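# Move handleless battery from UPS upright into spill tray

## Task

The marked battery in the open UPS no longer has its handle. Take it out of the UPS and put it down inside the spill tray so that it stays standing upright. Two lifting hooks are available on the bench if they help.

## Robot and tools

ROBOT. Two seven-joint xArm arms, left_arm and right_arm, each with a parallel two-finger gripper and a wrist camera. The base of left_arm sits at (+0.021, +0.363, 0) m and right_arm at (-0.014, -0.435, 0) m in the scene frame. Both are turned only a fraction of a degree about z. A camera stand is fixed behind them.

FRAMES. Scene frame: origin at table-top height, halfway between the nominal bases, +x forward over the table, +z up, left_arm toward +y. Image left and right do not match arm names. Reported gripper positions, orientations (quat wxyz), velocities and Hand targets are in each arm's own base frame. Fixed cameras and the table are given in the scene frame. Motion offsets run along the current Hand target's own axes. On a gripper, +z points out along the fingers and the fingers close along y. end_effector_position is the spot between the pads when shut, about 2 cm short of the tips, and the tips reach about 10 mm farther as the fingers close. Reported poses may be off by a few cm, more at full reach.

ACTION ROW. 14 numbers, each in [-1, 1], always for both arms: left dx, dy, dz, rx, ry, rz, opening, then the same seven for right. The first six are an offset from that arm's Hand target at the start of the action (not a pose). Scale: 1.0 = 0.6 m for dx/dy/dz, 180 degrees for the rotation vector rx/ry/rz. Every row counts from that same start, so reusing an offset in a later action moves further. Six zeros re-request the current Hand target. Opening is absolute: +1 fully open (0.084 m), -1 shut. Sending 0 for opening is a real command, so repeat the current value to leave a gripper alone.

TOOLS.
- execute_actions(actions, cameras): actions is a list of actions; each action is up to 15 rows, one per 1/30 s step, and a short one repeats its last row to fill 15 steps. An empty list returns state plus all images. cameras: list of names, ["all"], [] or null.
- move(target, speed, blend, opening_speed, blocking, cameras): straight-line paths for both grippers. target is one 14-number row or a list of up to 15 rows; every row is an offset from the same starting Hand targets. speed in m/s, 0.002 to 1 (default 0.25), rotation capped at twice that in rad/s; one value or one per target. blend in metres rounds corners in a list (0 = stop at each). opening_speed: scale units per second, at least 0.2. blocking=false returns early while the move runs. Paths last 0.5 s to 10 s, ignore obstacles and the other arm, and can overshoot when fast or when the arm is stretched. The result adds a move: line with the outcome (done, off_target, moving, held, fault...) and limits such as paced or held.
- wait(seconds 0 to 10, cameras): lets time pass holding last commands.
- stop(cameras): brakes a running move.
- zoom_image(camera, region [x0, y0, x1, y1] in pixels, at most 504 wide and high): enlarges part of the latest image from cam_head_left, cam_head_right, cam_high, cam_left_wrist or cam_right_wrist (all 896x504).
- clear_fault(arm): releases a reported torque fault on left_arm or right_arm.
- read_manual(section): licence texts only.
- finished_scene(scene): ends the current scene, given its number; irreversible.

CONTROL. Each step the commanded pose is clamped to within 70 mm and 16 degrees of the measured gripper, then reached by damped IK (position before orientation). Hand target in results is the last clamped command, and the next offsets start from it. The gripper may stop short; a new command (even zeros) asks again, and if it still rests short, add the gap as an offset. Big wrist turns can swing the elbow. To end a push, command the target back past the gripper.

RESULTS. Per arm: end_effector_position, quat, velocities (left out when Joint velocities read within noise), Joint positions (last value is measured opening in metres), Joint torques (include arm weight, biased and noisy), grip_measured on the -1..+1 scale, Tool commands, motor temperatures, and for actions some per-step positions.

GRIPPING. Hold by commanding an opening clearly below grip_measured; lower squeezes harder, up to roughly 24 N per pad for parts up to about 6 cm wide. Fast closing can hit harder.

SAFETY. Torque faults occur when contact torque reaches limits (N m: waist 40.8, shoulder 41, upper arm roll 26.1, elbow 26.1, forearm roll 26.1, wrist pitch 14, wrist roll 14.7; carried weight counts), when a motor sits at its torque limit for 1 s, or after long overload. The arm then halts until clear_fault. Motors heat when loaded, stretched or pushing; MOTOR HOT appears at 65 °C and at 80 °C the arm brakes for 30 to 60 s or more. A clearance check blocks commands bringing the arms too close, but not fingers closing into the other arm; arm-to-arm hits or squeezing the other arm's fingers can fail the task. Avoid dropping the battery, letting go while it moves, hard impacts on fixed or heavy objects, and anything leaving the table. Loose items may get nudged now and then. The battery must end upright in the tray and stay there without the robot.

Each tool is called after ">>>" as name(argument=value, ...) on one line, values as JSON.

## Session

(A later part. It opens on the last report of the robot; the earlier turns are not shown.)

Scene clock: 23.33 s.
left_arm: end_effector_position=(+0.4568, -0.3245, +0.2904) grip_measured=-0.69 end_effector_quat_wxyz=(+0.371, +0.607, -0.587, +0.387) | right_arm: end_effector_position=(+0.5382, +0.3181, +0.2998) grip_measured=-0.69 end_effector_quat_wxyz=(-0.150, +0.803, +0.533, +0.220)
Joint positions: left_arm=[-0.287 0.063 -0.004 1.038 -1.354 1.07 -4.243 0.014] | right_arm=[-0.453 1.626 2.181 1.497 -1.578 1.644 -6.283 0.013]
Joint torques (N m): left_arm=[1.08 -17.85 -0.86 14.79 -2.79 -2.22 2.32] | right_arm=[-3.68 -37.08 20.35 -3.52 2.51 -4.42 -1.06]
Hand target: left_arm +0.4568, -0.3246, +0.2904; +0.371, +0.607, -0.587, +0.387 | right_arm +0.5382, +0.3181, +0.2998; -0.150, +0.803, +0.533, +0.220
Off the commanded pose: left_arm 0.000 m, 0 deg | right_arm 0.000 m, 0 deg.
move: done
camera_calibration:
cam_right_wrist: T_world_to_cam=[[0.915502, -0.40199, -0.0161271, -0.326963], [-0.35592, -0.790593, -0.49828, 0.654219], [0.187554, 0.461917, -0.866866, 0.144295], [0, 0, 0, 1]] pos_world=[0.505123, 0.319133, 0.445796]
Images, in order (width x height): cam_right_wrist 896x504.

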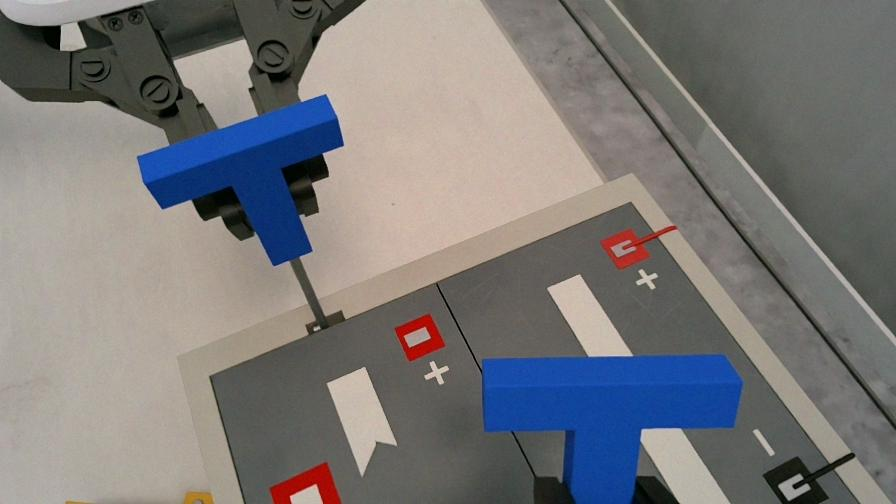

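>>> move(target=[-0.0196,0,0.0092,0,0,0,-0.9,0,0,0,0,0,0,-0.9], speed=0.04)

>>> move(target=[-0.0217,0,0.0101,0,0,0,-0.9,0,0,0,0,0,0,-0.9], speed=0.04, cameras=["cam_right_wrist","cam_left_wrist"])

>>> zoom_image(camera="cam_right_wrist", region=[270, 270, 370, 370])

Scene clock: 24.33 s.
left_arm: end_effector_position=(+0.4568, -0.3246, +0.2774) grip_measured=-0.69 end_effector_quat_wxyz=(+0.371, +0.607, -0.587, +0.387) | right_arm: end_effector_position=(+0.5382, +0.3181, +0.2998) grip_measured=-0.69 end_effector_quat_wxyz=(-0.150, +0.803, +0.533, +0.220)
Joint positions: left_arm=[-0.287 0.081 -0.006 1.027 -1.37 1.063 -4.211 0.014] | right_arm=[-0.453 1.626 2.181 1.497 -1.578 1.644 -6.283 0.013]
Joint torques (N m): left_arm=[-3.48 -17.9 -0.74 14.59 -2.61 -2.38 2.35] | right_arm=[-3.56 -37.15 20.39 -3.18 2.79 -4.53 -1]
Hand target: left_arm +0.4568, -0.3246, +0.2774; +0.371, +0.607, -0.587, +0.387 | right_arm +0.5382, +0.3181, +0.2998; -0.150, +0.803, +0.533, +0.220
Off the commanded pose: left_arm 0.000 m, 0 deg | right_arm 0.000 m, 0 deg.
move: done

Scene clock: 25.10 s.
left_arm: end_effector_position=(+0.4568, -0.3245, +0.2631) grip_measured=-0.69 end_effector_quat_wxyz=(+0.371, +0.607, -0.587, +0.387) | right_arm: end_effector_position=(+0.5382, +0.3181, +0.2998) grip_measured=-0.69 end_effector_quat_wxyz=(-0.150, +0.803, +0.533, +0.220)
Joint positions: left_arm=[-0.287 0.103 -0.007 1.017 -1.388 1.056 -4.174 0.014] | right_arm=[-0.453 1.626 2.181 1.497 -1.578 1.644 -6.283 0.013]
Joint torques (N m): left_arm=[-2.88 -17.61 -0.52 14.08 -2.47 -2.34 2.35] | right_arm=[-3.51 -36.91 19.99 -3.42 2.84 -4.64 -1.08]
Hand target: left_arm +0.4568, -0.3245, +0.2630; +0.371, +0.607, -0.587, +0.387 | right_arm +0.5382, +0.3181, +0.2998; -0.150, +0.803, +0.533, +0.220
Off the commanded pose: left_arm 0.000 m, 0 deg | right_arm 0.000 m, 0 deg.
move: done
camera_calibration:
cam_left_wrist: T_world_to_cam=[[-0.999926, -0.00834789, 0.00884208, 0.484314], [-0.0115872, 0.433535, -0.901062, 0.44753], [0.00368862, -0.901098, -0.4336, -0.0480293], [0, 0, 0, 1]] pos_world=[0.489641, -0.233256, 0.378144]
cam_right_wrist: T_world_to_cam=[[0.915502, -0.40199, -0.0161271, -0.326963], [-0.35592, -0.790593, -0.49828, 0.654219], [0.187554, 0.461917, -0.866866, 0.144295], [0, 0, 0, 1]] pos_world=[0.505123, 0.319133, 0.445796]
Images, in order (width x height): cam_left_wrist 896x504, cam_right_wrist 896x504.

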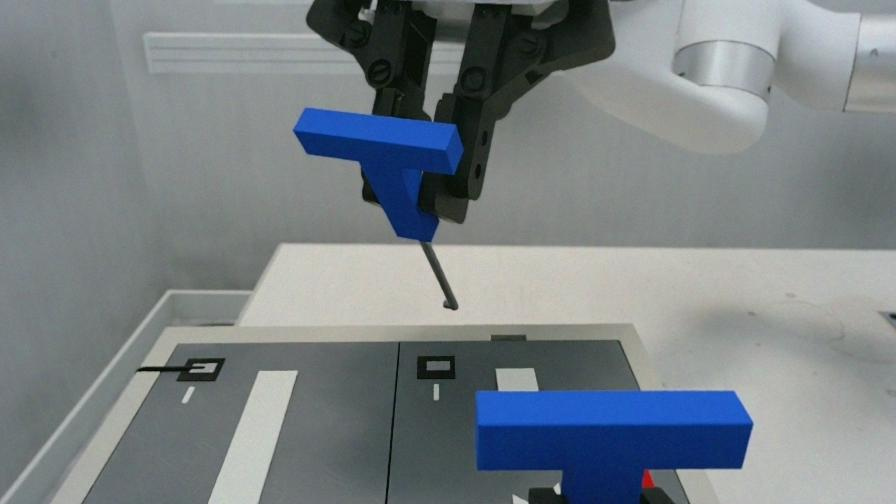

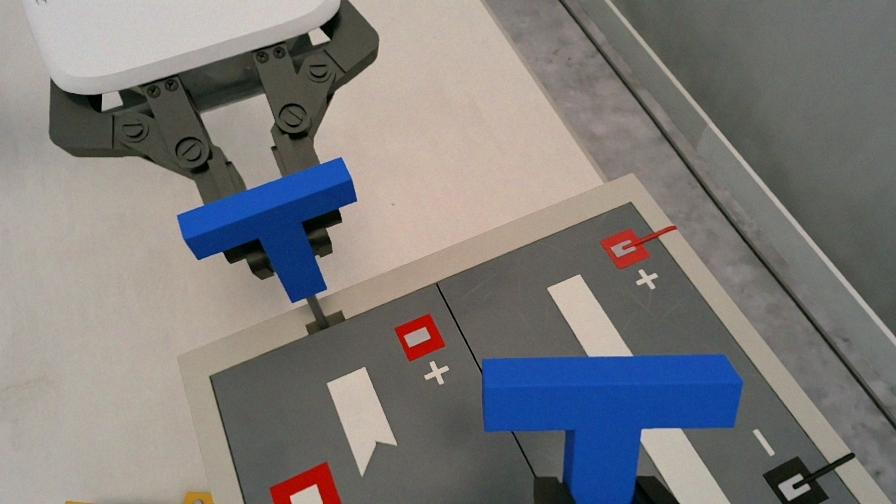

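Scaled by 5.040 from the camera's 896x504 image, which has a finer 1280x720 frame.

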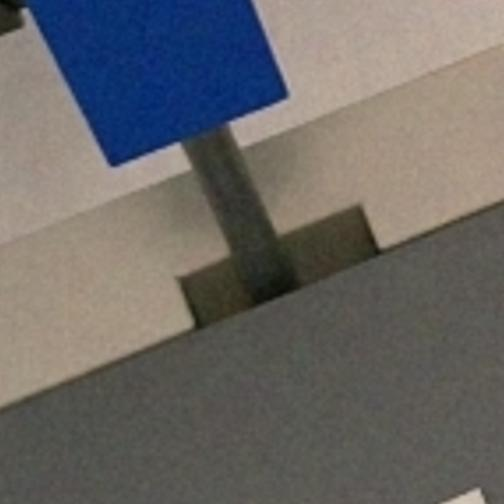

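>>> move(target=[[0.0003,0.0064,0.0007,0.0587,0,-0.0274,-0.9,-0.03,0,-0.25,0,0,0,-0.9],[0.001,0.0125,0.0023,0.1174,0,-0.0548,-0.9,-0.163,0.051,-0.389,0,0,0.2,-0.9],[0.0025,0.0182,0.0052,0.1762,0,-0.0823,-0.9,-0.163,0.051,-0.389,0,0,0.9,-0.9]], blend=[0.001,0.001,0], speed=[0.3,0.3,0.8], cameras=["cam_left_wrist","cam_high"])

Scene clock: 29.53 s.
left_arm: end_effector_position=(+0.4461, -0.3284, +0.2631) grip_measured=-0.69 end_effector_quat_wxyz=(+0.238, +0.755, -0.377, +0.481) | right_arm: end_effector_position=(+0.4887, +0.1180, +0.4499) grip_measured=-0.69 end_effector_quat_wxyz=(-0.240, +0.652, -0.710, -0.114)
Joint positions: left_arm=[-0.43 -0.105 -0.183 0.811 -2.17 0.353 -3.962 0.014] | right_arm=[-0.859 1.359 2.391 1.581 -1.135 1.845 -3.634 0.013]
Joint torques (N m): left_arm=[-2.86 -20.09 0.59 21 -1.87 -2.09 2.36] | right_arm=[-3.54 -33.29 16.07 -0.97 2.68 -4.39 1.06]
Hand target: left_arm +0.4461, -0.3284, +0.2630; +0.238, +0.755, -0.377, +0.481 | right_arm +0.4887, +0.1180, +0.4499; -0.240, +0.652, -0.710, -0.114
Off the commanded pose: left_arm 0.000 m, 0 deg | right_arm 0.000 m, 0 deg.
move: done
camera_calibration:
cam_left_wrist: T_world_to_cam=[[-0.814271, -0.580432, 0.00790135, 0.203107], [-0.25633, 0.347318, -0.902034, 0.530248], [0.520825, -0.736525, -0.431593, -0.228577], [0, 0, 0, 1]] pos_world=[0.420351, -0.234628, 0.378045]
Images, in order (width x height): cam_high 896x504, cam_left_wrist 896x504.

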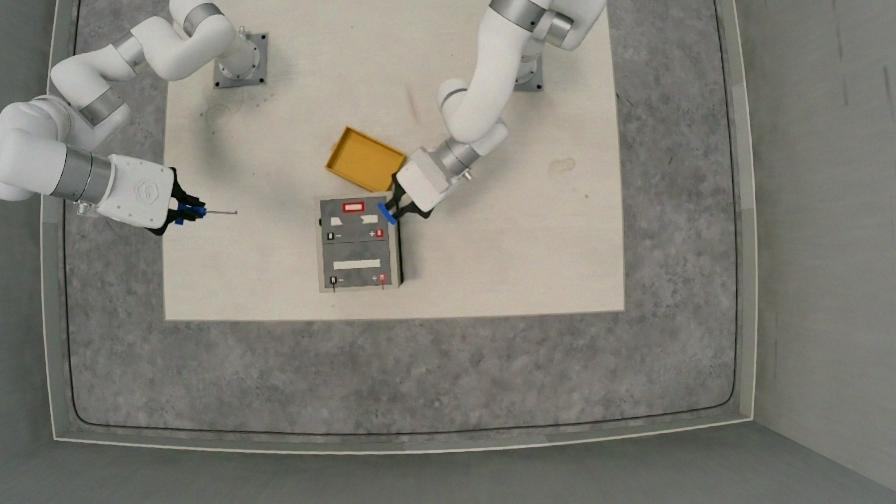

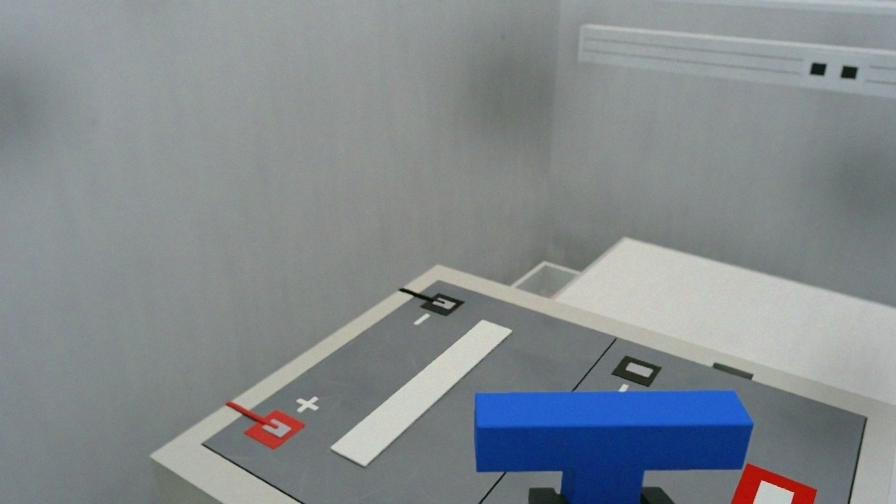

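>>> move(target=[[0,0,0,0,0,0,-0.9,-0.071,0.017,0.076,-0.154,0.055,0.4725,-0.9],[0,0,0,0,0,0,-0.9,-0.098,0.049,0.25,-0.308,0.109,0.945,-0.9],[0,0,0,0,0,0,-0.9,-0.098,0.049,0.352,-0.305,0.108,0.936,-0.9]], blend=[0.01,0.01,0], speed=[0.8,0.7,0.2], cameras=["cam_left_wrist","cam_high"])

>>> zoom_image(camera="cam_left_wrist", region=[680, 310, 780, 410])

Scene clock: 33.53 s.
left_arm: end_effector_position=(+0.4461, -0.3284, +0.2630) grip_measured=-0.69 end_effector_quat_wxyz=(+0.238, +0.755, -0.377, +0.481) | right_arm: end_effector_position=(+0.5025, +0.2732, +0.2929) grip_measured=-0.69 end_effector_quat_wxyz=(-0.382, +0.574, +0.618, +0.376)
Joint positions: left_arm=[-0.43 -0.105 -0.183 0.811 -2.17 0.353 -3.962 0.014] | right_arm=[-0.985 1.521 1.765 1.188 -0.667 0.86 -0.908 0.013]
Joint torques (N m): left_arm=[-1.93 -13.36 1.44 18.16 -1.81 -2.07 2.35] | right_arm=[3.32 -14.28 23.92 2.39 -1.75 -3.78 -1.1]
Motor temperatures (°C): left_arm=[28 34 33 41 32 30 33] | right_arm=[32 34 38 33 32 40 33]
Hand target: left_arm +0.4461, -0.3284, +0.2630; +0.238, +0.755, -0.377, +0.481 | right_arm +0.5025, +0.2733, +0.2929; -0.382, +0.574, +0.618, +0.376
Off the commanded pose: left_arm 0.000 m, 0 deg | right_arm 0.000 m, 0 deg.
move: done
camera_calibration:
cam_left_wrist: T_world_to_cam=[[-0.814291, -0.580401, 0.0080107, 0.203082], [-0.256457, 0.347354, -0.901984, 0.530291], [0.52073, -0.736532, -0.431695, -0.2285], [0, 0, 0, 1]] pos_world=[0.420351, -0.234628, 0.378044]
Images, in order (width x height): cam_high 896x504, cam_left_wrist 896x504.

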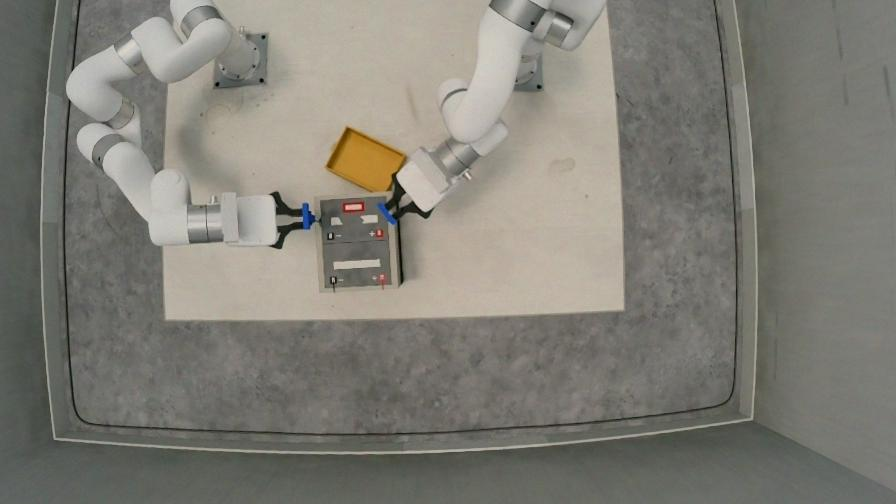

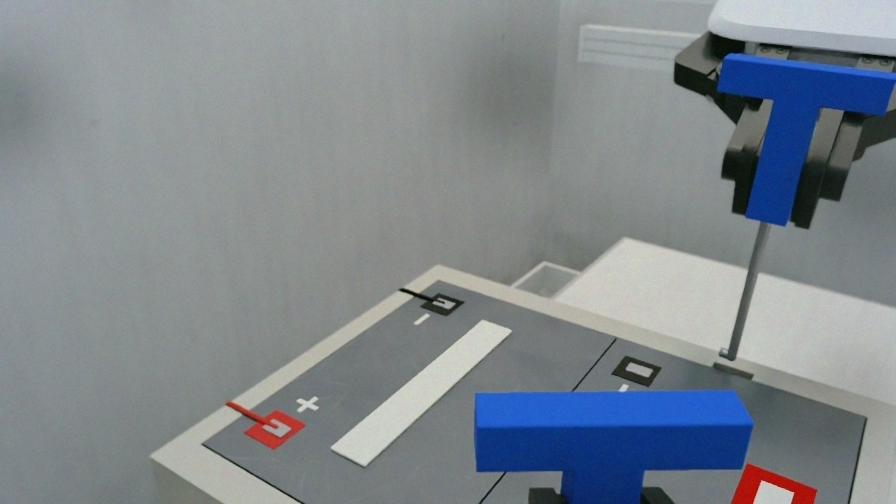

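Scaled by 5.040 from the camera's 896x504 image, which has a finer 1280x720 frame.

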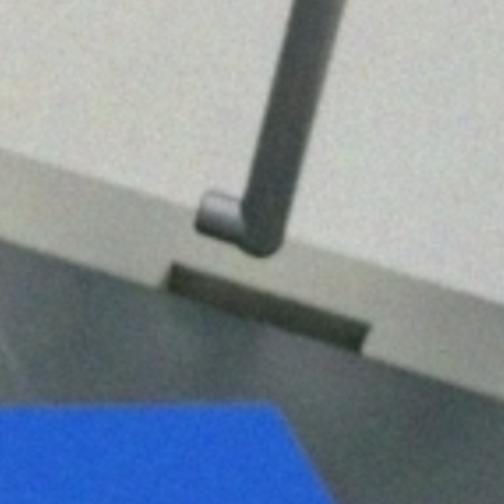

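>>> move(target=[0,0,0,0,0,0,-0.9,-0.0082,-0.0013,-0.0017,0,0,0,-0.9], speed=0.05, cameras=["cam_left_wrist","cam_high"])

>>> zoom_image(camera="cam_left_wrist", region=[700, 330, 770, 400])

>>> zoom_image(camera="cam_high", region=[290, 190, 350, 250])

Scene clock: 34.80 s.
left_arm: end_effector_position=(+0.4460, -0.3284, +0.2630) grip_measured=-0.69 end_effector_quat_wxyz=(+0.238, +0.755, -0.377, +0.481) | right_arm: end_effector_position=(+0.5020, +0.2702, +0.2889) grip_measured=-0.69 end_effector_quat_wxyz=(-0.382, +0.574, +0.618, +0.376)
Joint positions: left_arm=[-0.43 -0.105 -0.183 0.811 -2.17 0.353 -3.962 0.014] | right_arm=[-0.994 1.528 1.76 1.181 -0.669 0.86 -0.914 0.013]
Joint torques (N m): left_arm=[-1.42 -13.26 1.96 17.19 -1.83 -1.97 2.45] | right_arm=[-3.64 -14.46 23.59 -0.75 -1.96 -1.27 -1.18]
Hand target: left_arm +0.4461, -0.3284, +0.2630; +0.238, +0.755, -0.377, +0.481 | right_arm +0.5020, +0.2702, +0.2888; -0.382, +0.574, +0.618, +0.376
Off the commanded pose: left_arm 0.000 m, 0 deg | right_arm 0.000 m, 0 deg.
move: done
camera_calibration:
cam_left_wrist: T_world_to_cam=[[-0.814291, -0.580401, 0.0080107, 0.203082], [-0.256457, 0.347354, -0.901984, 0.530291], [0.52073, -0.736532, -0.431695, -0.2285], [0, 0, 0, 1]] pos_world=[0.420351, -0.234628, 0.378044]
Images, in order (width x height): cam_high 896x504, cam_left_wrist 896x504.

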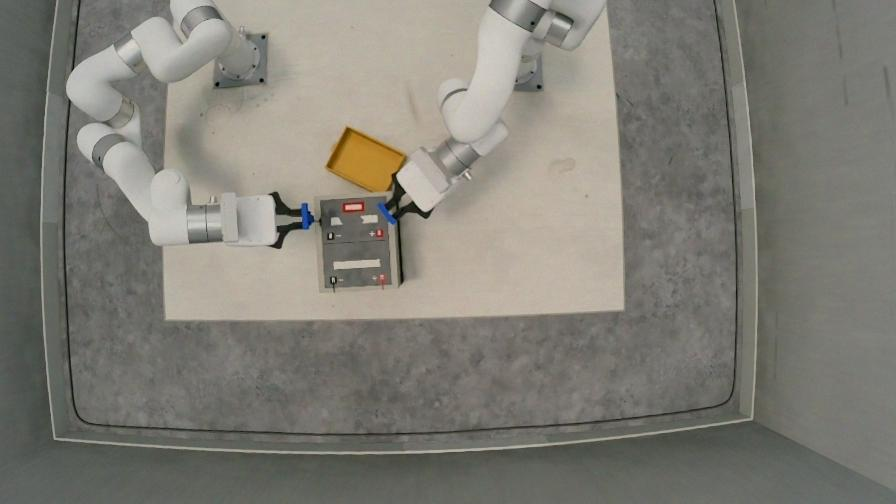

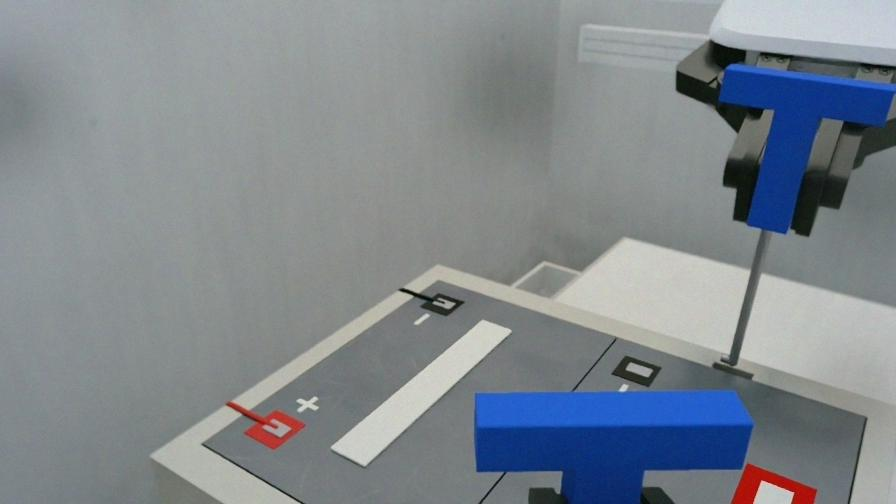

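Scaled by 7.200 from the camera's 896x504 image, which has a finer 1280x720 frame.

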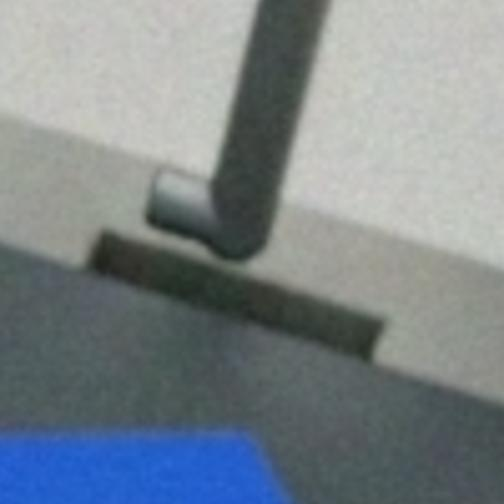

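Scaled by 8.400 from the camera's 896x504 image, which has a finer 1280x720 frame.

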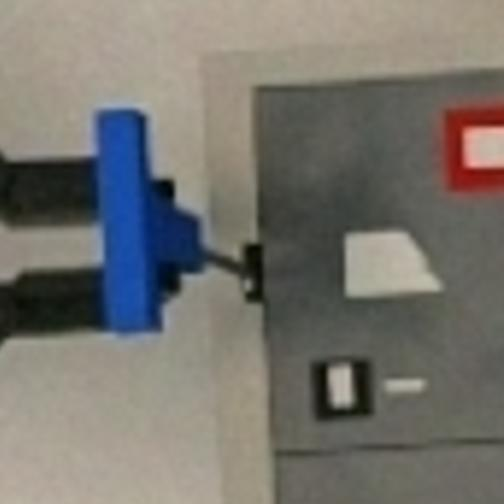

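>>> move(target=[0,0,0,0,0,0,-0.9,-0.0063,-0.001,0.0022,0,0,0,-0.9], speed=0.03, cameras=["cam_left_wrist","cam_high"])

>>> zoom_image(camera="cam_left_wrist", region=[700, 330, 770, 400])

Scene clock: 35.83 s.
left_arm: end_effector_position=(+0.4460, -0.3284, +0.2630) grip_measured=-0.69 end_effector_quat_wxyz=(+0.238, +0.755, -0.377, +0.481) | right_arm: end_effector_position=(+0.5016, +0.2698, +0.2849) grip_measured=-0.69 end_effector_quat_wxyz=(-0.382, +0.574, +0.618, +0.376)
Joint positions: left_arm=[-0.43 -0.105 -0.183 0.811 -2.17 0.353 -3.962 0.014] | right_arm=[-0.998 1.533 1.754 1.175 -0.673 0.857 -0.917 0.013]
Joint torques (N m): left_arm=[-1.4 -13.78 2.11 17.15 -1.85 -1.94 2.41] | right_arm=[-3.43 -14.43 23.51 -0.73 -1.76 -3.56 -1.36]
Hand target: left_arm +0.4461, -0.3284, +0.2630; +0.238, +0.755, -0.377, +0.481 | right_arm +0.5016, +0.2698, +0.2848; -0.382, +0.574, +0.618, +0.376
Off the commanded pose: left_arm 0.000 m, 0 deg | right_arm 0.000 m, 0 deg.
move: done
camera_calibration:
cam_left_wrist: T_world_to_cam=[[-0.814291, -0.580401, 0.0080107, 0.203082], [-0.256457, 0.347354, -0.901984, 0.530291], [0.52073, -0.736532, -0.431695, -0.2285], [0, 0, 0, 1]] pos_world=[0.420351, -0.234628, 0.378044]
Images, in order (width x height): cam_high 896x504, cam_left_wrist 896x504.

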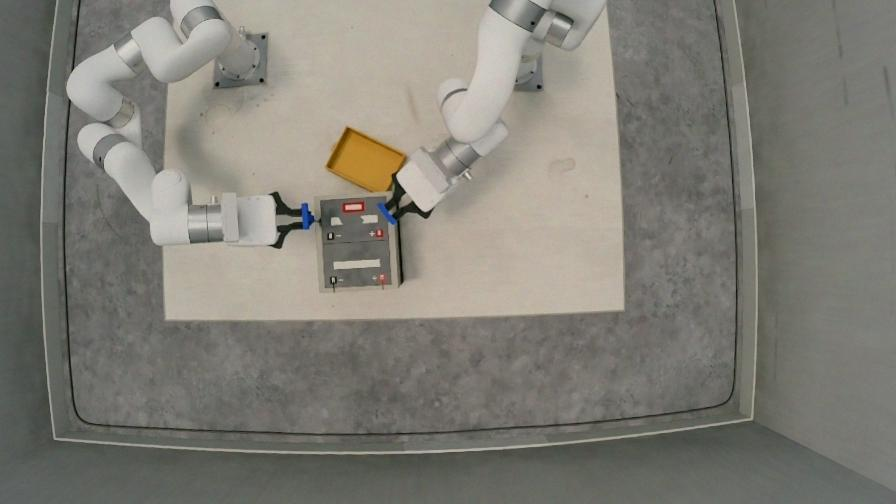

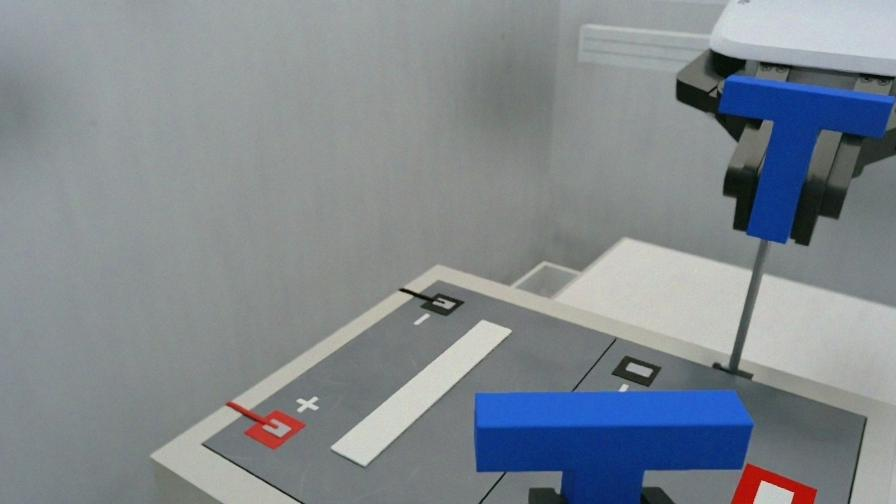

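Scaled by 7.200 from the camera's 896x504 image, which has a finer 1280x720 frame.

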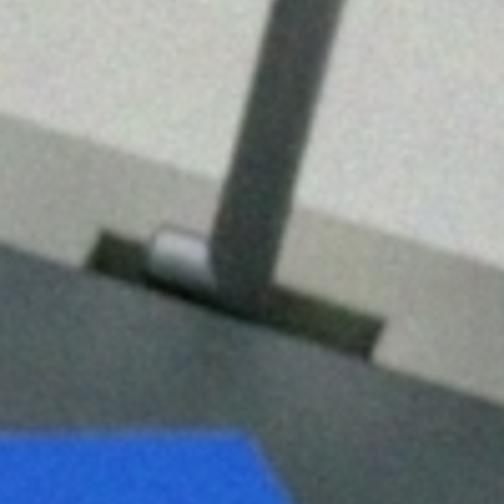

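>>> move(target=[0,0,0,0,0,0,-0.9,-0.0075,0,0.0035,0,0,0,-0.9], speed=0.03)

>>> move(target=[0,0,0,0,0,0,-0.9,-0.0302,0,0.0141,0,0,0,-0.9], speed=0.04, cameras=["cam_left_wrist"])

>>> move(target=[0,0,0,0,0,0,-0.9,-0.0106,0,0.0049,0,0,0,-0.9], speed=0.03, cameras=["cam_left_wrist"])

>>> zoom_image(camera="cam_left_wrist", region=[700, 330, 770, 400])

Scene clock: 36.80 s.
left_arm: end_effector_position=(+0.4460, -0.3284, +0.2630) grip_measured=-0.69 end_effector_quat_wxyz=(+0.238, +0.755, -0.377, +0.481) | right_arm: end_effector_position=(+0.5017, +0.2698, +0.2799) grip_measured=-0.69 end_effector_quat_wxyz=(-0.382, +0.574, +0.618, +0.376)
Joint positions: left_arm=[-0.43 -0.105 -0.183 0.811 -2.17 0.353 -3.962 0.014] | right_arm=[-1 1.539 1.745 1.171 -0.678 0.852 -0.922 0.013]
Joint torques (N m): left_arm=[-1.17 -13.26 2.35 17.17 -1.98 -1.88 2.52] | right_arm=[-4.21 -14.54 23.79 -0.92 -2.15 -3.55 -1.13]
Hand target: left_arm +0.4461, -0.3284, +0.2630; +0.238, +0.755, -0.377, +0.481 | right_arm +0.5017, +0.2698, +0.2799; -0.382, +0.574, +0.618, +0.376
Off the commanded pose: left_arm 0.000 m, 0 deg | right_arm 0.000 m, 0 deg.
move: done

Scene clock: 37.60 s.
left_arm: end_effector_position=(+0.4460, -0.3284, +0.2630) grip_measured=-0.69 end_effector_quat_wxyz=(+0.238, +0.755, -0.377, +0.481) | right_arm: end_effector_position=(+0.5022, +0.2698, +0.2599) grip_measured=-0.69 end_effector_quat_wxyz=(-0.382, +0.574, +0.618, +0.376)
Joint positions: left_arm=[-0.43 -0.105 -0.183 0.811 -2.17 0.353 -3.962 0.014] | right_arm=[-1.006 1.561 1.711 1.157 -0.697 0.833 -0.943 0.013]
Joint torques (N m): left_arm=[-1.01 -13.54 2.8 17 -1.84 -1.82 2.42] | right_arm=[-3.63 -14.3 23.34 -0.82 -1.97 -3.67 -1.15]
Hand target: left_arm +0.4461, -0.3284, +0.2630; +0.238, +0.755, -0.377, +0.481 | right_arm +0.5022, +0.2698, +0.2599; -0.382, +0.574, +0.618, +0.376
Off the commanded pose: left_arm 0.000 m, 0 deg | right_arm 0.000 m, 0 deg.
move: done
camera_calibration:
cam_left_wrist: T_world_to_cam=[[-0.814291, -0.580401, 0.0080107, 0.203082], [-0.256457, 0.347354, -0.901984, 0.530291], [0.52073, -0.736532, -0.431695, -0.2285], [0, 0, 0, 1]] pos_world=[0.420351, -0.234628, 0.378044]
Images, in order (width x height): cam_left_wrist 896x504.

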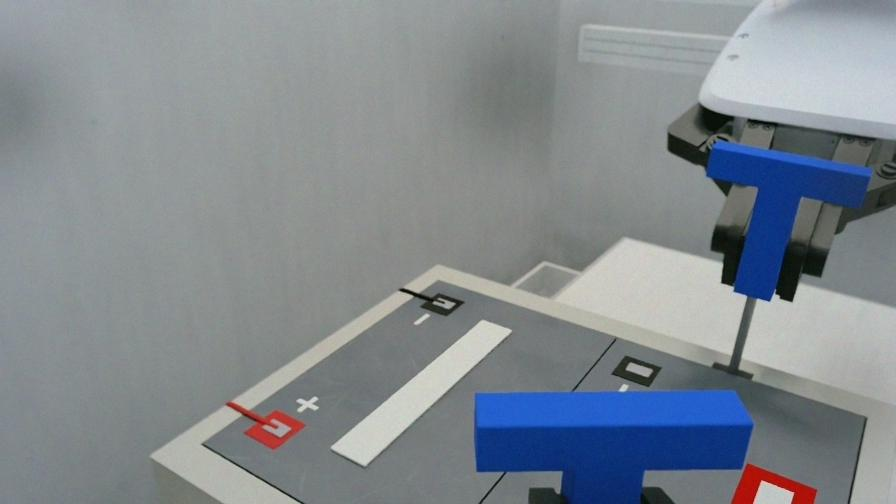

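Scene clock: 38.30 s.
left_arm: end_effector_position=(+0.4460, -0.3284, +0.2630) grip_measured=-0.69 end_effector_quat_wxyz=(+0.238, +0.755, -0.377, +0.481) | right_arm: end_effector_position=(+0.5024, +0.2697, +0.2529) grip_measured=-0.69 end_effector_quat_wxyz=(-0.382, +0.574, +0.618, +0.376)
Joint positions: left_arm=[-0.43 -0.105 -0.183 0.811 -2.17 0.353 -3.962 0.014] | right_arm=[-1.008 1.568 1.699 1.153 -0.704 0.827 -0.951 0.013]
Joint torques (N m): left_arm=[-0.92 -13.3 2.91 17.17 -1.93 -1.81 2.34] | right_arm=[-3.65 -14.29 23.35 -1.08 -2.03 -3.57 -1.06]
Hand target: left_arm +0.4461, -0.3284, +0.2630; +0.238, +0.755, -0.377, +0.481 | right_arm +0.5024, +0.2697, +0.2529; -0.382, +0.574, +0.618, +0.376
Off the commanded pose: left_arm 0.000 m, 0 deg | right_arm 0.000 m, 0 deg.
move: done
camera_calibration:
cam_left_wrist: T_world_to_cam=[[-0.814291, -0.580401, 0.0080107, 0.203082], [-0.256457, 0.347354, -0.901984, 0.530291], [0.52073, -0.736532, -0.431695, -0.2285], [0, 0, 0, 1]] pos_world=[0.420351, -0.234628, 0.378044]
Images, in order (width x height): cam_left_wrist 896x504.

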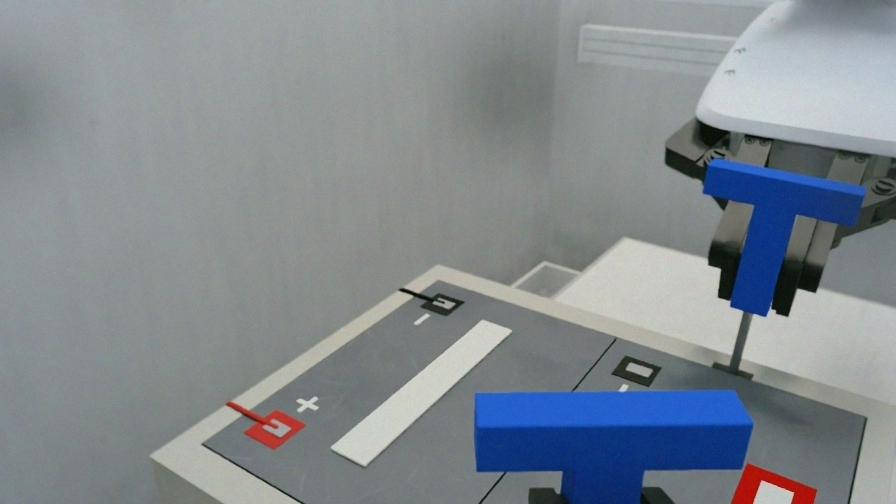

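Scaled by 7.200 from the camera's 896x504 image, which has a finer 1280x720 frame.

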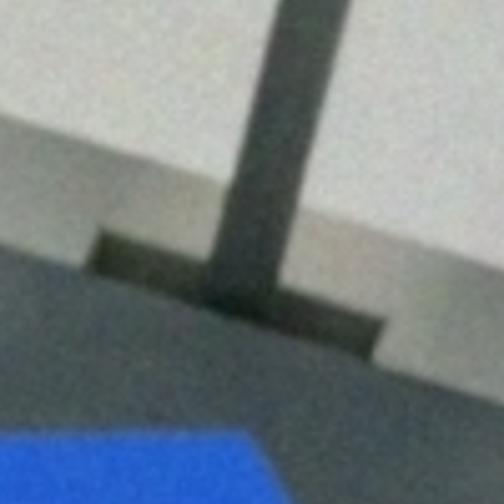

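>>> move(target=[0,0,0,0,0,0,-0.9,-0.006,0,0.0028,0,0,0,-0.9], speed=0.03)

>>> move(target=[0,0,0,0,0,0,-0.9,-0.0045,0,0.0021,0,0,0,-0.9], speed=0.03)

Scene clock: 39.20 s.
left_arm: end_effector_position=(+0.4460, -0.3284, +0.2630) grip_measured=-0.69 end_effector_quat_wxyz=(+0.238, +0.755, -0.377, +0.481) | right_arm: end_effector_position=(+0.5026, +0.2697, +0.2491) grip_measured=-0.69 end_effector_quat_wxyz=(-0.382, +0.574, +0.618, +0.376)
Joint positions: left_arm=[-0.43 -0.105 -0.183 0.811 -2.17 0.353 -3.962 0.014] | right_arm=[-1.009 1.573 1.692 1.151 -0.708 0.823 -0.955 0.013]
Joint torques (N m): left_arm=[-0.92 -13.48 3.17 17.29 -1.83 -1.85 2.36] | right_arm=[-3.81 -14.13 15.84 -1.24 -3.11 -1.66 -1.19]
Hand target: left_arm +0.4461, -0.3284, +0.2630; +0.238, +0.755, -0.377, +0.481 | right_arm +0.5025, +0.2697, +0.2489; -0.382, +0.574, +0.618, +0.376
Off the commanded pose: left_arm 0.000 m, 0 deg | right_arm 0.000 m, 0 deg.
move: done

Scene clock: 39.90 s.
left_arm: end_effector_position=(+0.4460, -0.3284, +0.2630) grip_measured=-0.69 end_effector_quat_wxyz=(+0.238, +0.755, -0.377, +0.481) | right_arm: end_effector_position=(+0.5026, +0.2697, +0.2464) grip_measured=-0.69 end_effector_quat_wxyz=(-0.382, +0.574, +0.618, +0.377)
Joint positions: left_arm=[-0.43 -0.105 -0.183 0.811 -2.17 0.353 -3.962 0.014] | right_arm=[-1.01 1.576 1.687 1.149 -0.71 0.821 -0.958 0.013]
Joint torques (N m): left_arm=[-0.71 -13.52 3.33 17.12 -1.81 -1.6 2.33] | right_arm=[-3.17 -13.11 -1.09 -2.07 -4.74 3.64 -1.1]
Hand target: left_arm +0.4461, -0.3284, +0.2630; +0.238, +0.755, -0.377, +0.481 | right_arm +0.5026, +0.2697, +0.2459; -0.382, +0.574, +0.618, +0.376
Off the commanded pose: left_arm 0.000 m, 0 deg | right_arm 0.000 m, 0 deg.
move: done

>>> move(target=[[0,0,0,0,0,0,-0.9,0.0045,0,-0.0021,0,0,0,-0.9],[0,0,0,0,0,0,-0.9,0.0045,0,-0.0021,0,0,0,-0.45],[0,0,0,0,0,0,-0.9,0.0045,0,-0.152,0,0,0,-0.45]], speed=[0.03,0.05,0.12], opening_speed=1, cameras=["cam_left_wrist","cam_right_wrist"])

Scene clock: 42.83 s.
left_arm: end_effector_position=(+0.4461, -0.3284, +0.2630) grip_measured=-0.69 end_effector_quat_wxyz=(+0.238, +0.755, -0.377, +0.481) | right_arm: end_effector_position=(+0.5061, +0.1884, +0.2871) grip_measured=-0.47 end_effector_quat_wxyz=(-0.382, +0.574, +0.618, +0.376)
Joint positions: left_arm=[-0.43 -0.105 -0.183 0.811 -2.17 0.353 -3.962 0.014] | right_arm=[-1.148 1.575 1.797 1.198 -0.614 1.024 -1.009 0.024]
Joint torques (N m): left_arm=[-0.46 -13.24 3.62 17.05 -1.92 -1.55 2.39] | right_arm=[-3.68 -29.57 28.52 1.68 3.15 -0.85 -1.14]
Hand target: left_arm +0.4461, -0.3284, +0.2630; +0.238, +0.755, -0.377, +0.481 | right_arm +0.5061, +0.1884, +0.2871; -0.382, +0.574, +0.618, +0.376
Off the commanded pose: left_arm 0.000 m, 0 deg | right_arm 0.000 m, 0 deg.
move: done
camera_calibration:
cam_left_wrist: T_world_to_cam=[[-0.814291, -0.580401, 0.0080107, 0.203082], [-0.256457, 0.347354, -0.901984, 0.530291], [0.52073, -0.736532, -0.431695, -0.2285], [0, 0, 0, 1]] pos_world=[0.420351, -0.234628, 0.378044]
cam_right_wrist: T_world_to_cam=[[0.998809, 0.0479639, 0.0089485, -0.48401], [0.0291051, -0.438505, -0.898257, 0.387521], [-0.03916, 0.897448, -0.439379, 0.109022], [0, 0, 0, 1]] pos_world=[0.476424, 0.0953035, 0.400327]
Images, in order (width x height): cam_left_wrist 896x504, cam_right_wrist 896x504.

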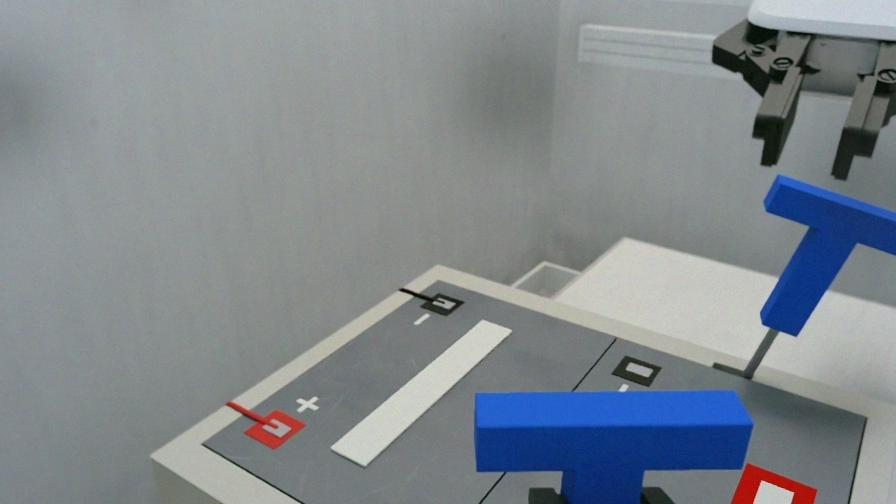

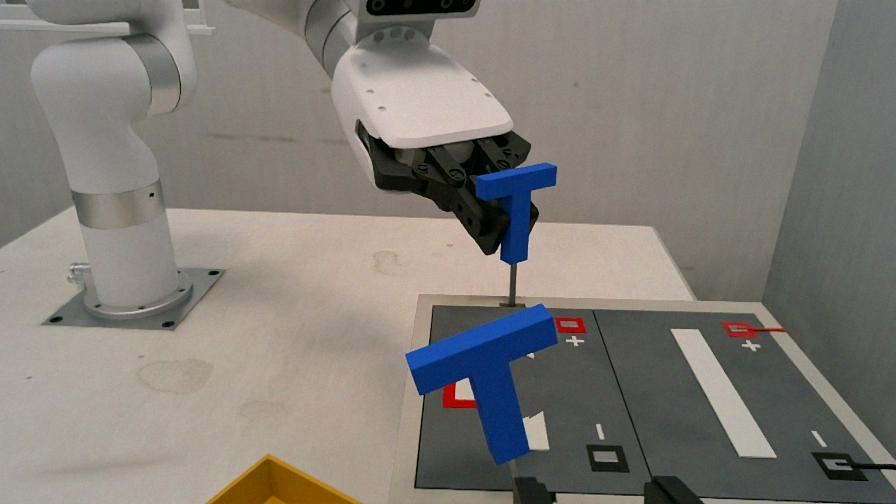

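>>> move(target=[[0,0,0,0,0,0,-0.9,0.0175,-0.142,0.0375,-0.237,0.028,0.079,-0.2],[0,0,0,0,0,0,-0.9,0.0215,-0.1885,0.1717,-0.4745,0.0566,0.1588,-0.2]], blend=[0.02,0], speed=0.4, cameras=["all"])

Scene clock: 46.70 s.
left_arm: end_effector_position=(+0.4461, -0.3284, +0.2630) grip_measured=-0.69 end_effector_quat_wxyz=(+0.238, +0.755, -0.377, +0.481) | right_arm: end_effector_position=(+0.3885, +0.2806, +0.2521) grip_measured=-0.21 end_effector_quat_wxyz=(-0.018, +0.769, +0.023, +0.639)
Joint positions: left_arm=[-0.43 -0.105 -0.183 0.811 -2.17 0.353 -3.962 0.014] | right_arm=[-1.295 -0.389 2.434 0.579 1.212 -1.05 -0.168 0.035]
Joint torques (N m): left_arm=[-0.23 -13.33 3.72 17.18 -1.86 -1.32 2.45] | right_arm=[3.15 9.22 -3.56 7.29 2.26 -1.4 -1.22]
Hand target: left_arm +0.4461, -0.3284, +0.2630; +0.238, +0.755, -0.377, +0.481 | right_arm +0.3885, +0.2806, +0.2521; -0.018, +0.769, +0.023, +0.639
Off the commanded pose: left_arm 0.000 m, 0 deg | right_arm 0.000 m, 0 deg.
move: done; limits=paced
camera_calibration:
cam_left_wrist: T_world_to_cam=[[-0.814291, -0.580401, 0.0080107, 0.203082], [-0.256457, 0.347354, -0.901984, 0.530291], [0.52073, -0.736532, -0.431695, -0.2285], [0, 0, 0, 1]] pos_world=[0.420351, -0.234628, 0.378044]
cam_right_wrist: T_world_to_cam=[[0.0540543, -0.998404, -0.0163648, 0.296386], [-0.199452, 0.0052629, -0.979893, 0.384762], [0.978416, 0.0562315, -0.198849, -0.213518], [0, 0, 0, 1]] pos_world=[0.269629, 0.305895, 0.339418]

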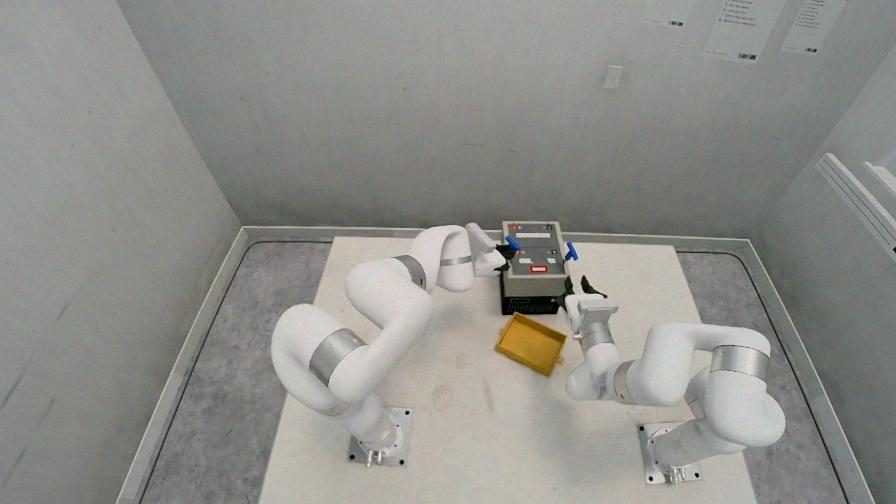

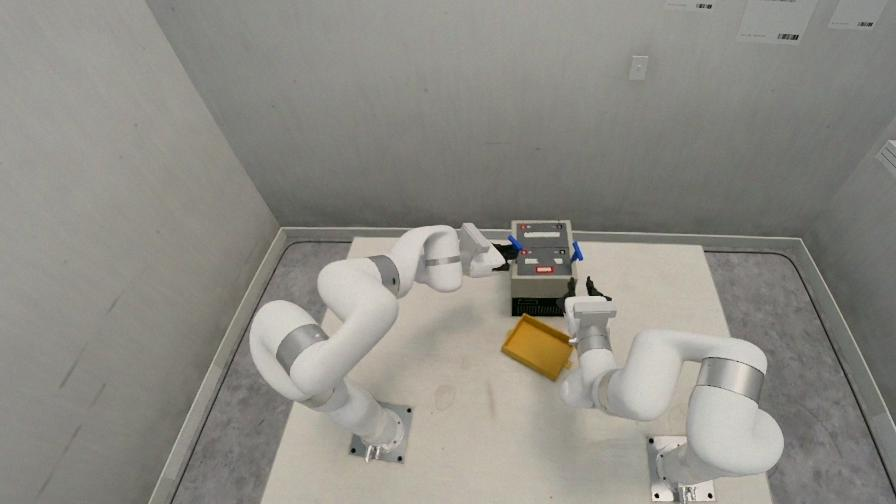

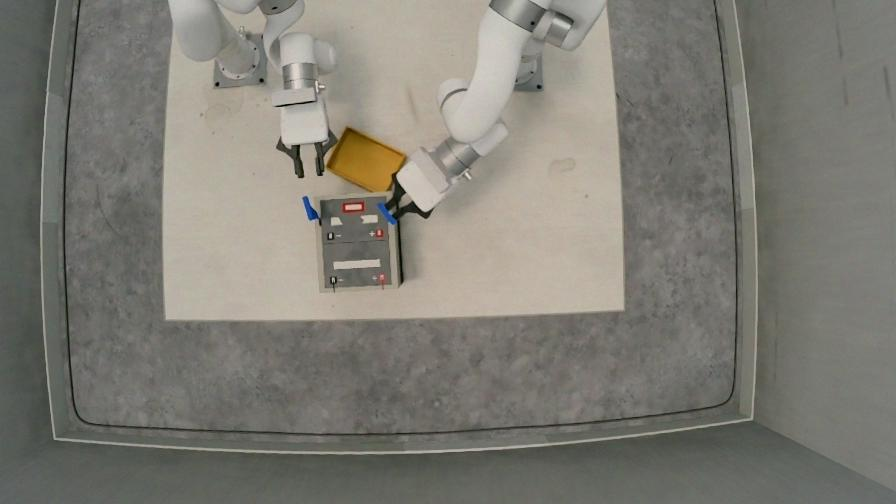

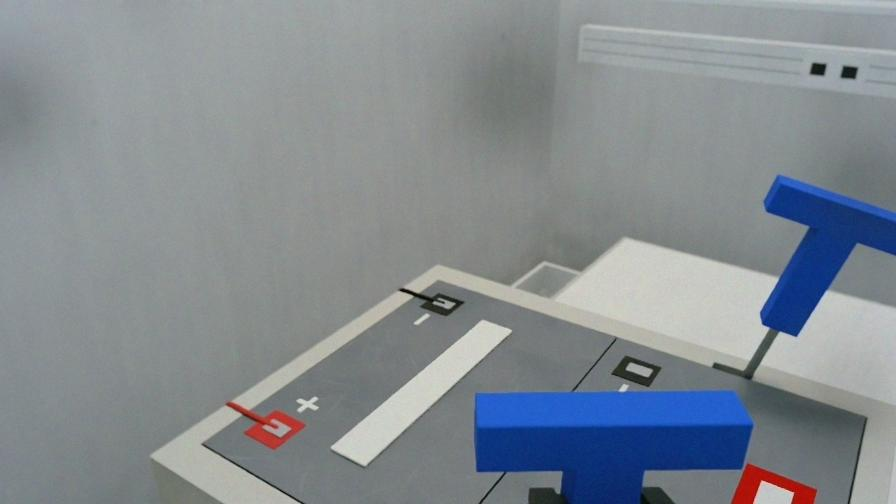

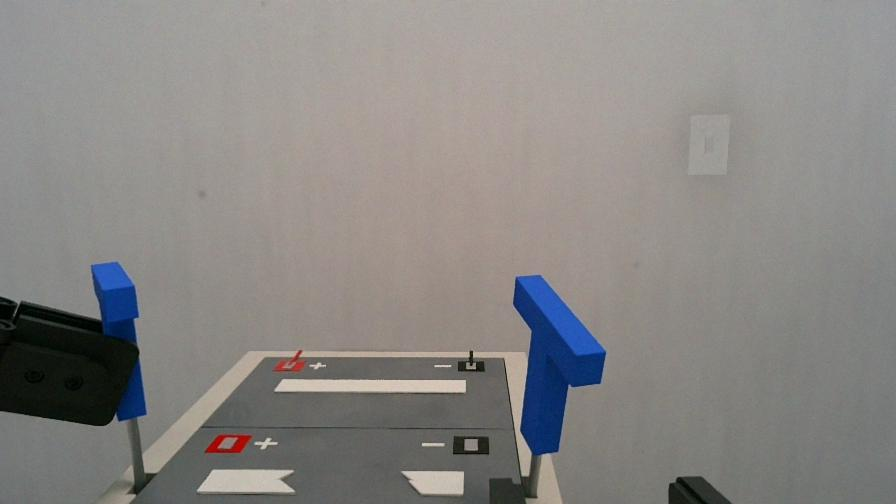

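>>> execute_actions(actions=[], cameras=["cam_right_wrist","cam_high"])

Scene clock: 47.63 s.
left_arm: end_effector_position=(+0.4461, -0.3284, +0.2630) grip_measured=-0.69 end_effector_quat_wxyz=(+0.238, +0.755, -0.377, +0.481) | right_arm: end_effector_position=(+0.3885, +0.2806, +0.2521) grip_measured=-0.21 end_effector_quat_wxyz=(-0.018, +0.769, +0.023, +0.639)
Joint positions: left_arm=[-0.43 -0.105 -0.183 0.811 -2.17 0.353 -3.962 0.014] | right_arm=[-1.295 -0.389 2.434 0.579 1.212 -1.05 -0.168 0.035]
Joint velocities: within noise
Joint torques (N m): left_arm=[-0.58 -13.63 3.53 17.29 -1.88 -1.41 2.42] | right_arm=[3.08 9.25 -3.4 7.27 2.48 -1.52 -1.1]
Motor temperatures (°C): left_arm=[28 33 33 41 32 30 33] | right_arm=[32 34 39 33 32 40 33]
Hand target: left_arm +0.4461, -0.3284, +0.2630; +0.238, +0.755, -0.377, +0.481 | right_arm +0.3885, +0.2806, +0.2521; -0.018, +0.769, +0.023, +0.639
Tool commands: left_gripper/opening=-0.9 right_gripper/opening=-0.2
Off the commanded pose: left_arm 0.000 m, 0 deg | right_arm 0.000 m, 0 deg.
camera_calibration:
cam_right_wrist: T_world_to_cam=[[0.0540543, -0.998404, -0.0163648, 0.296386], [-0.199452, 0.0052629, -0.979893, 0.384762], [0.978416, 0.0562315, -0.198849, -0.213518], [0, 0, 0, 1]] pos_world=[0.269629, 0.305895, 0.339418]
Images, in order (width x height): cam_high 896x504, cam_right_wrist 896x504.

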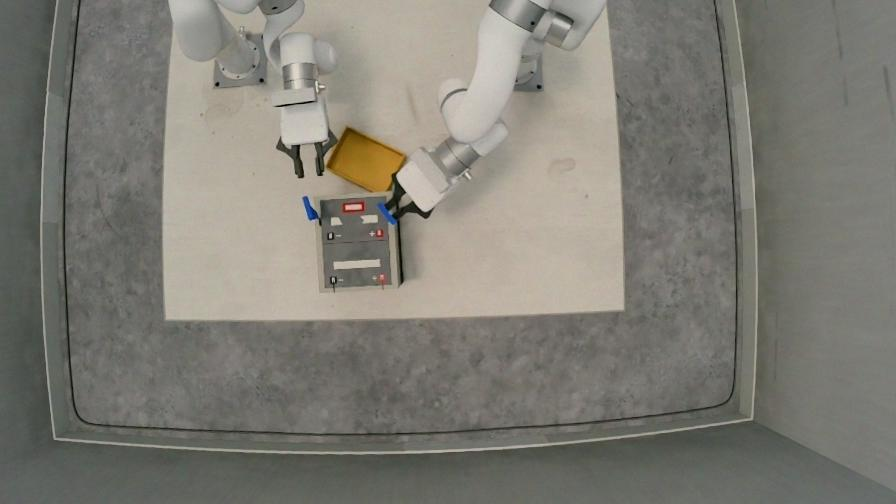

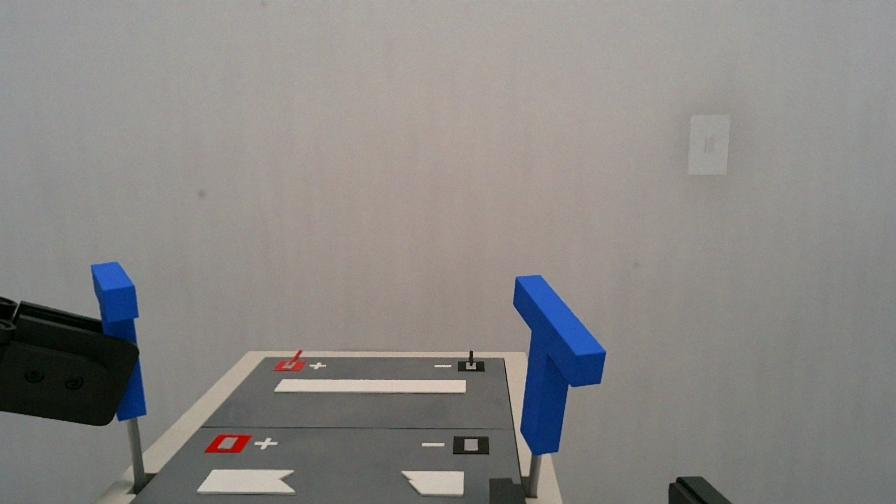

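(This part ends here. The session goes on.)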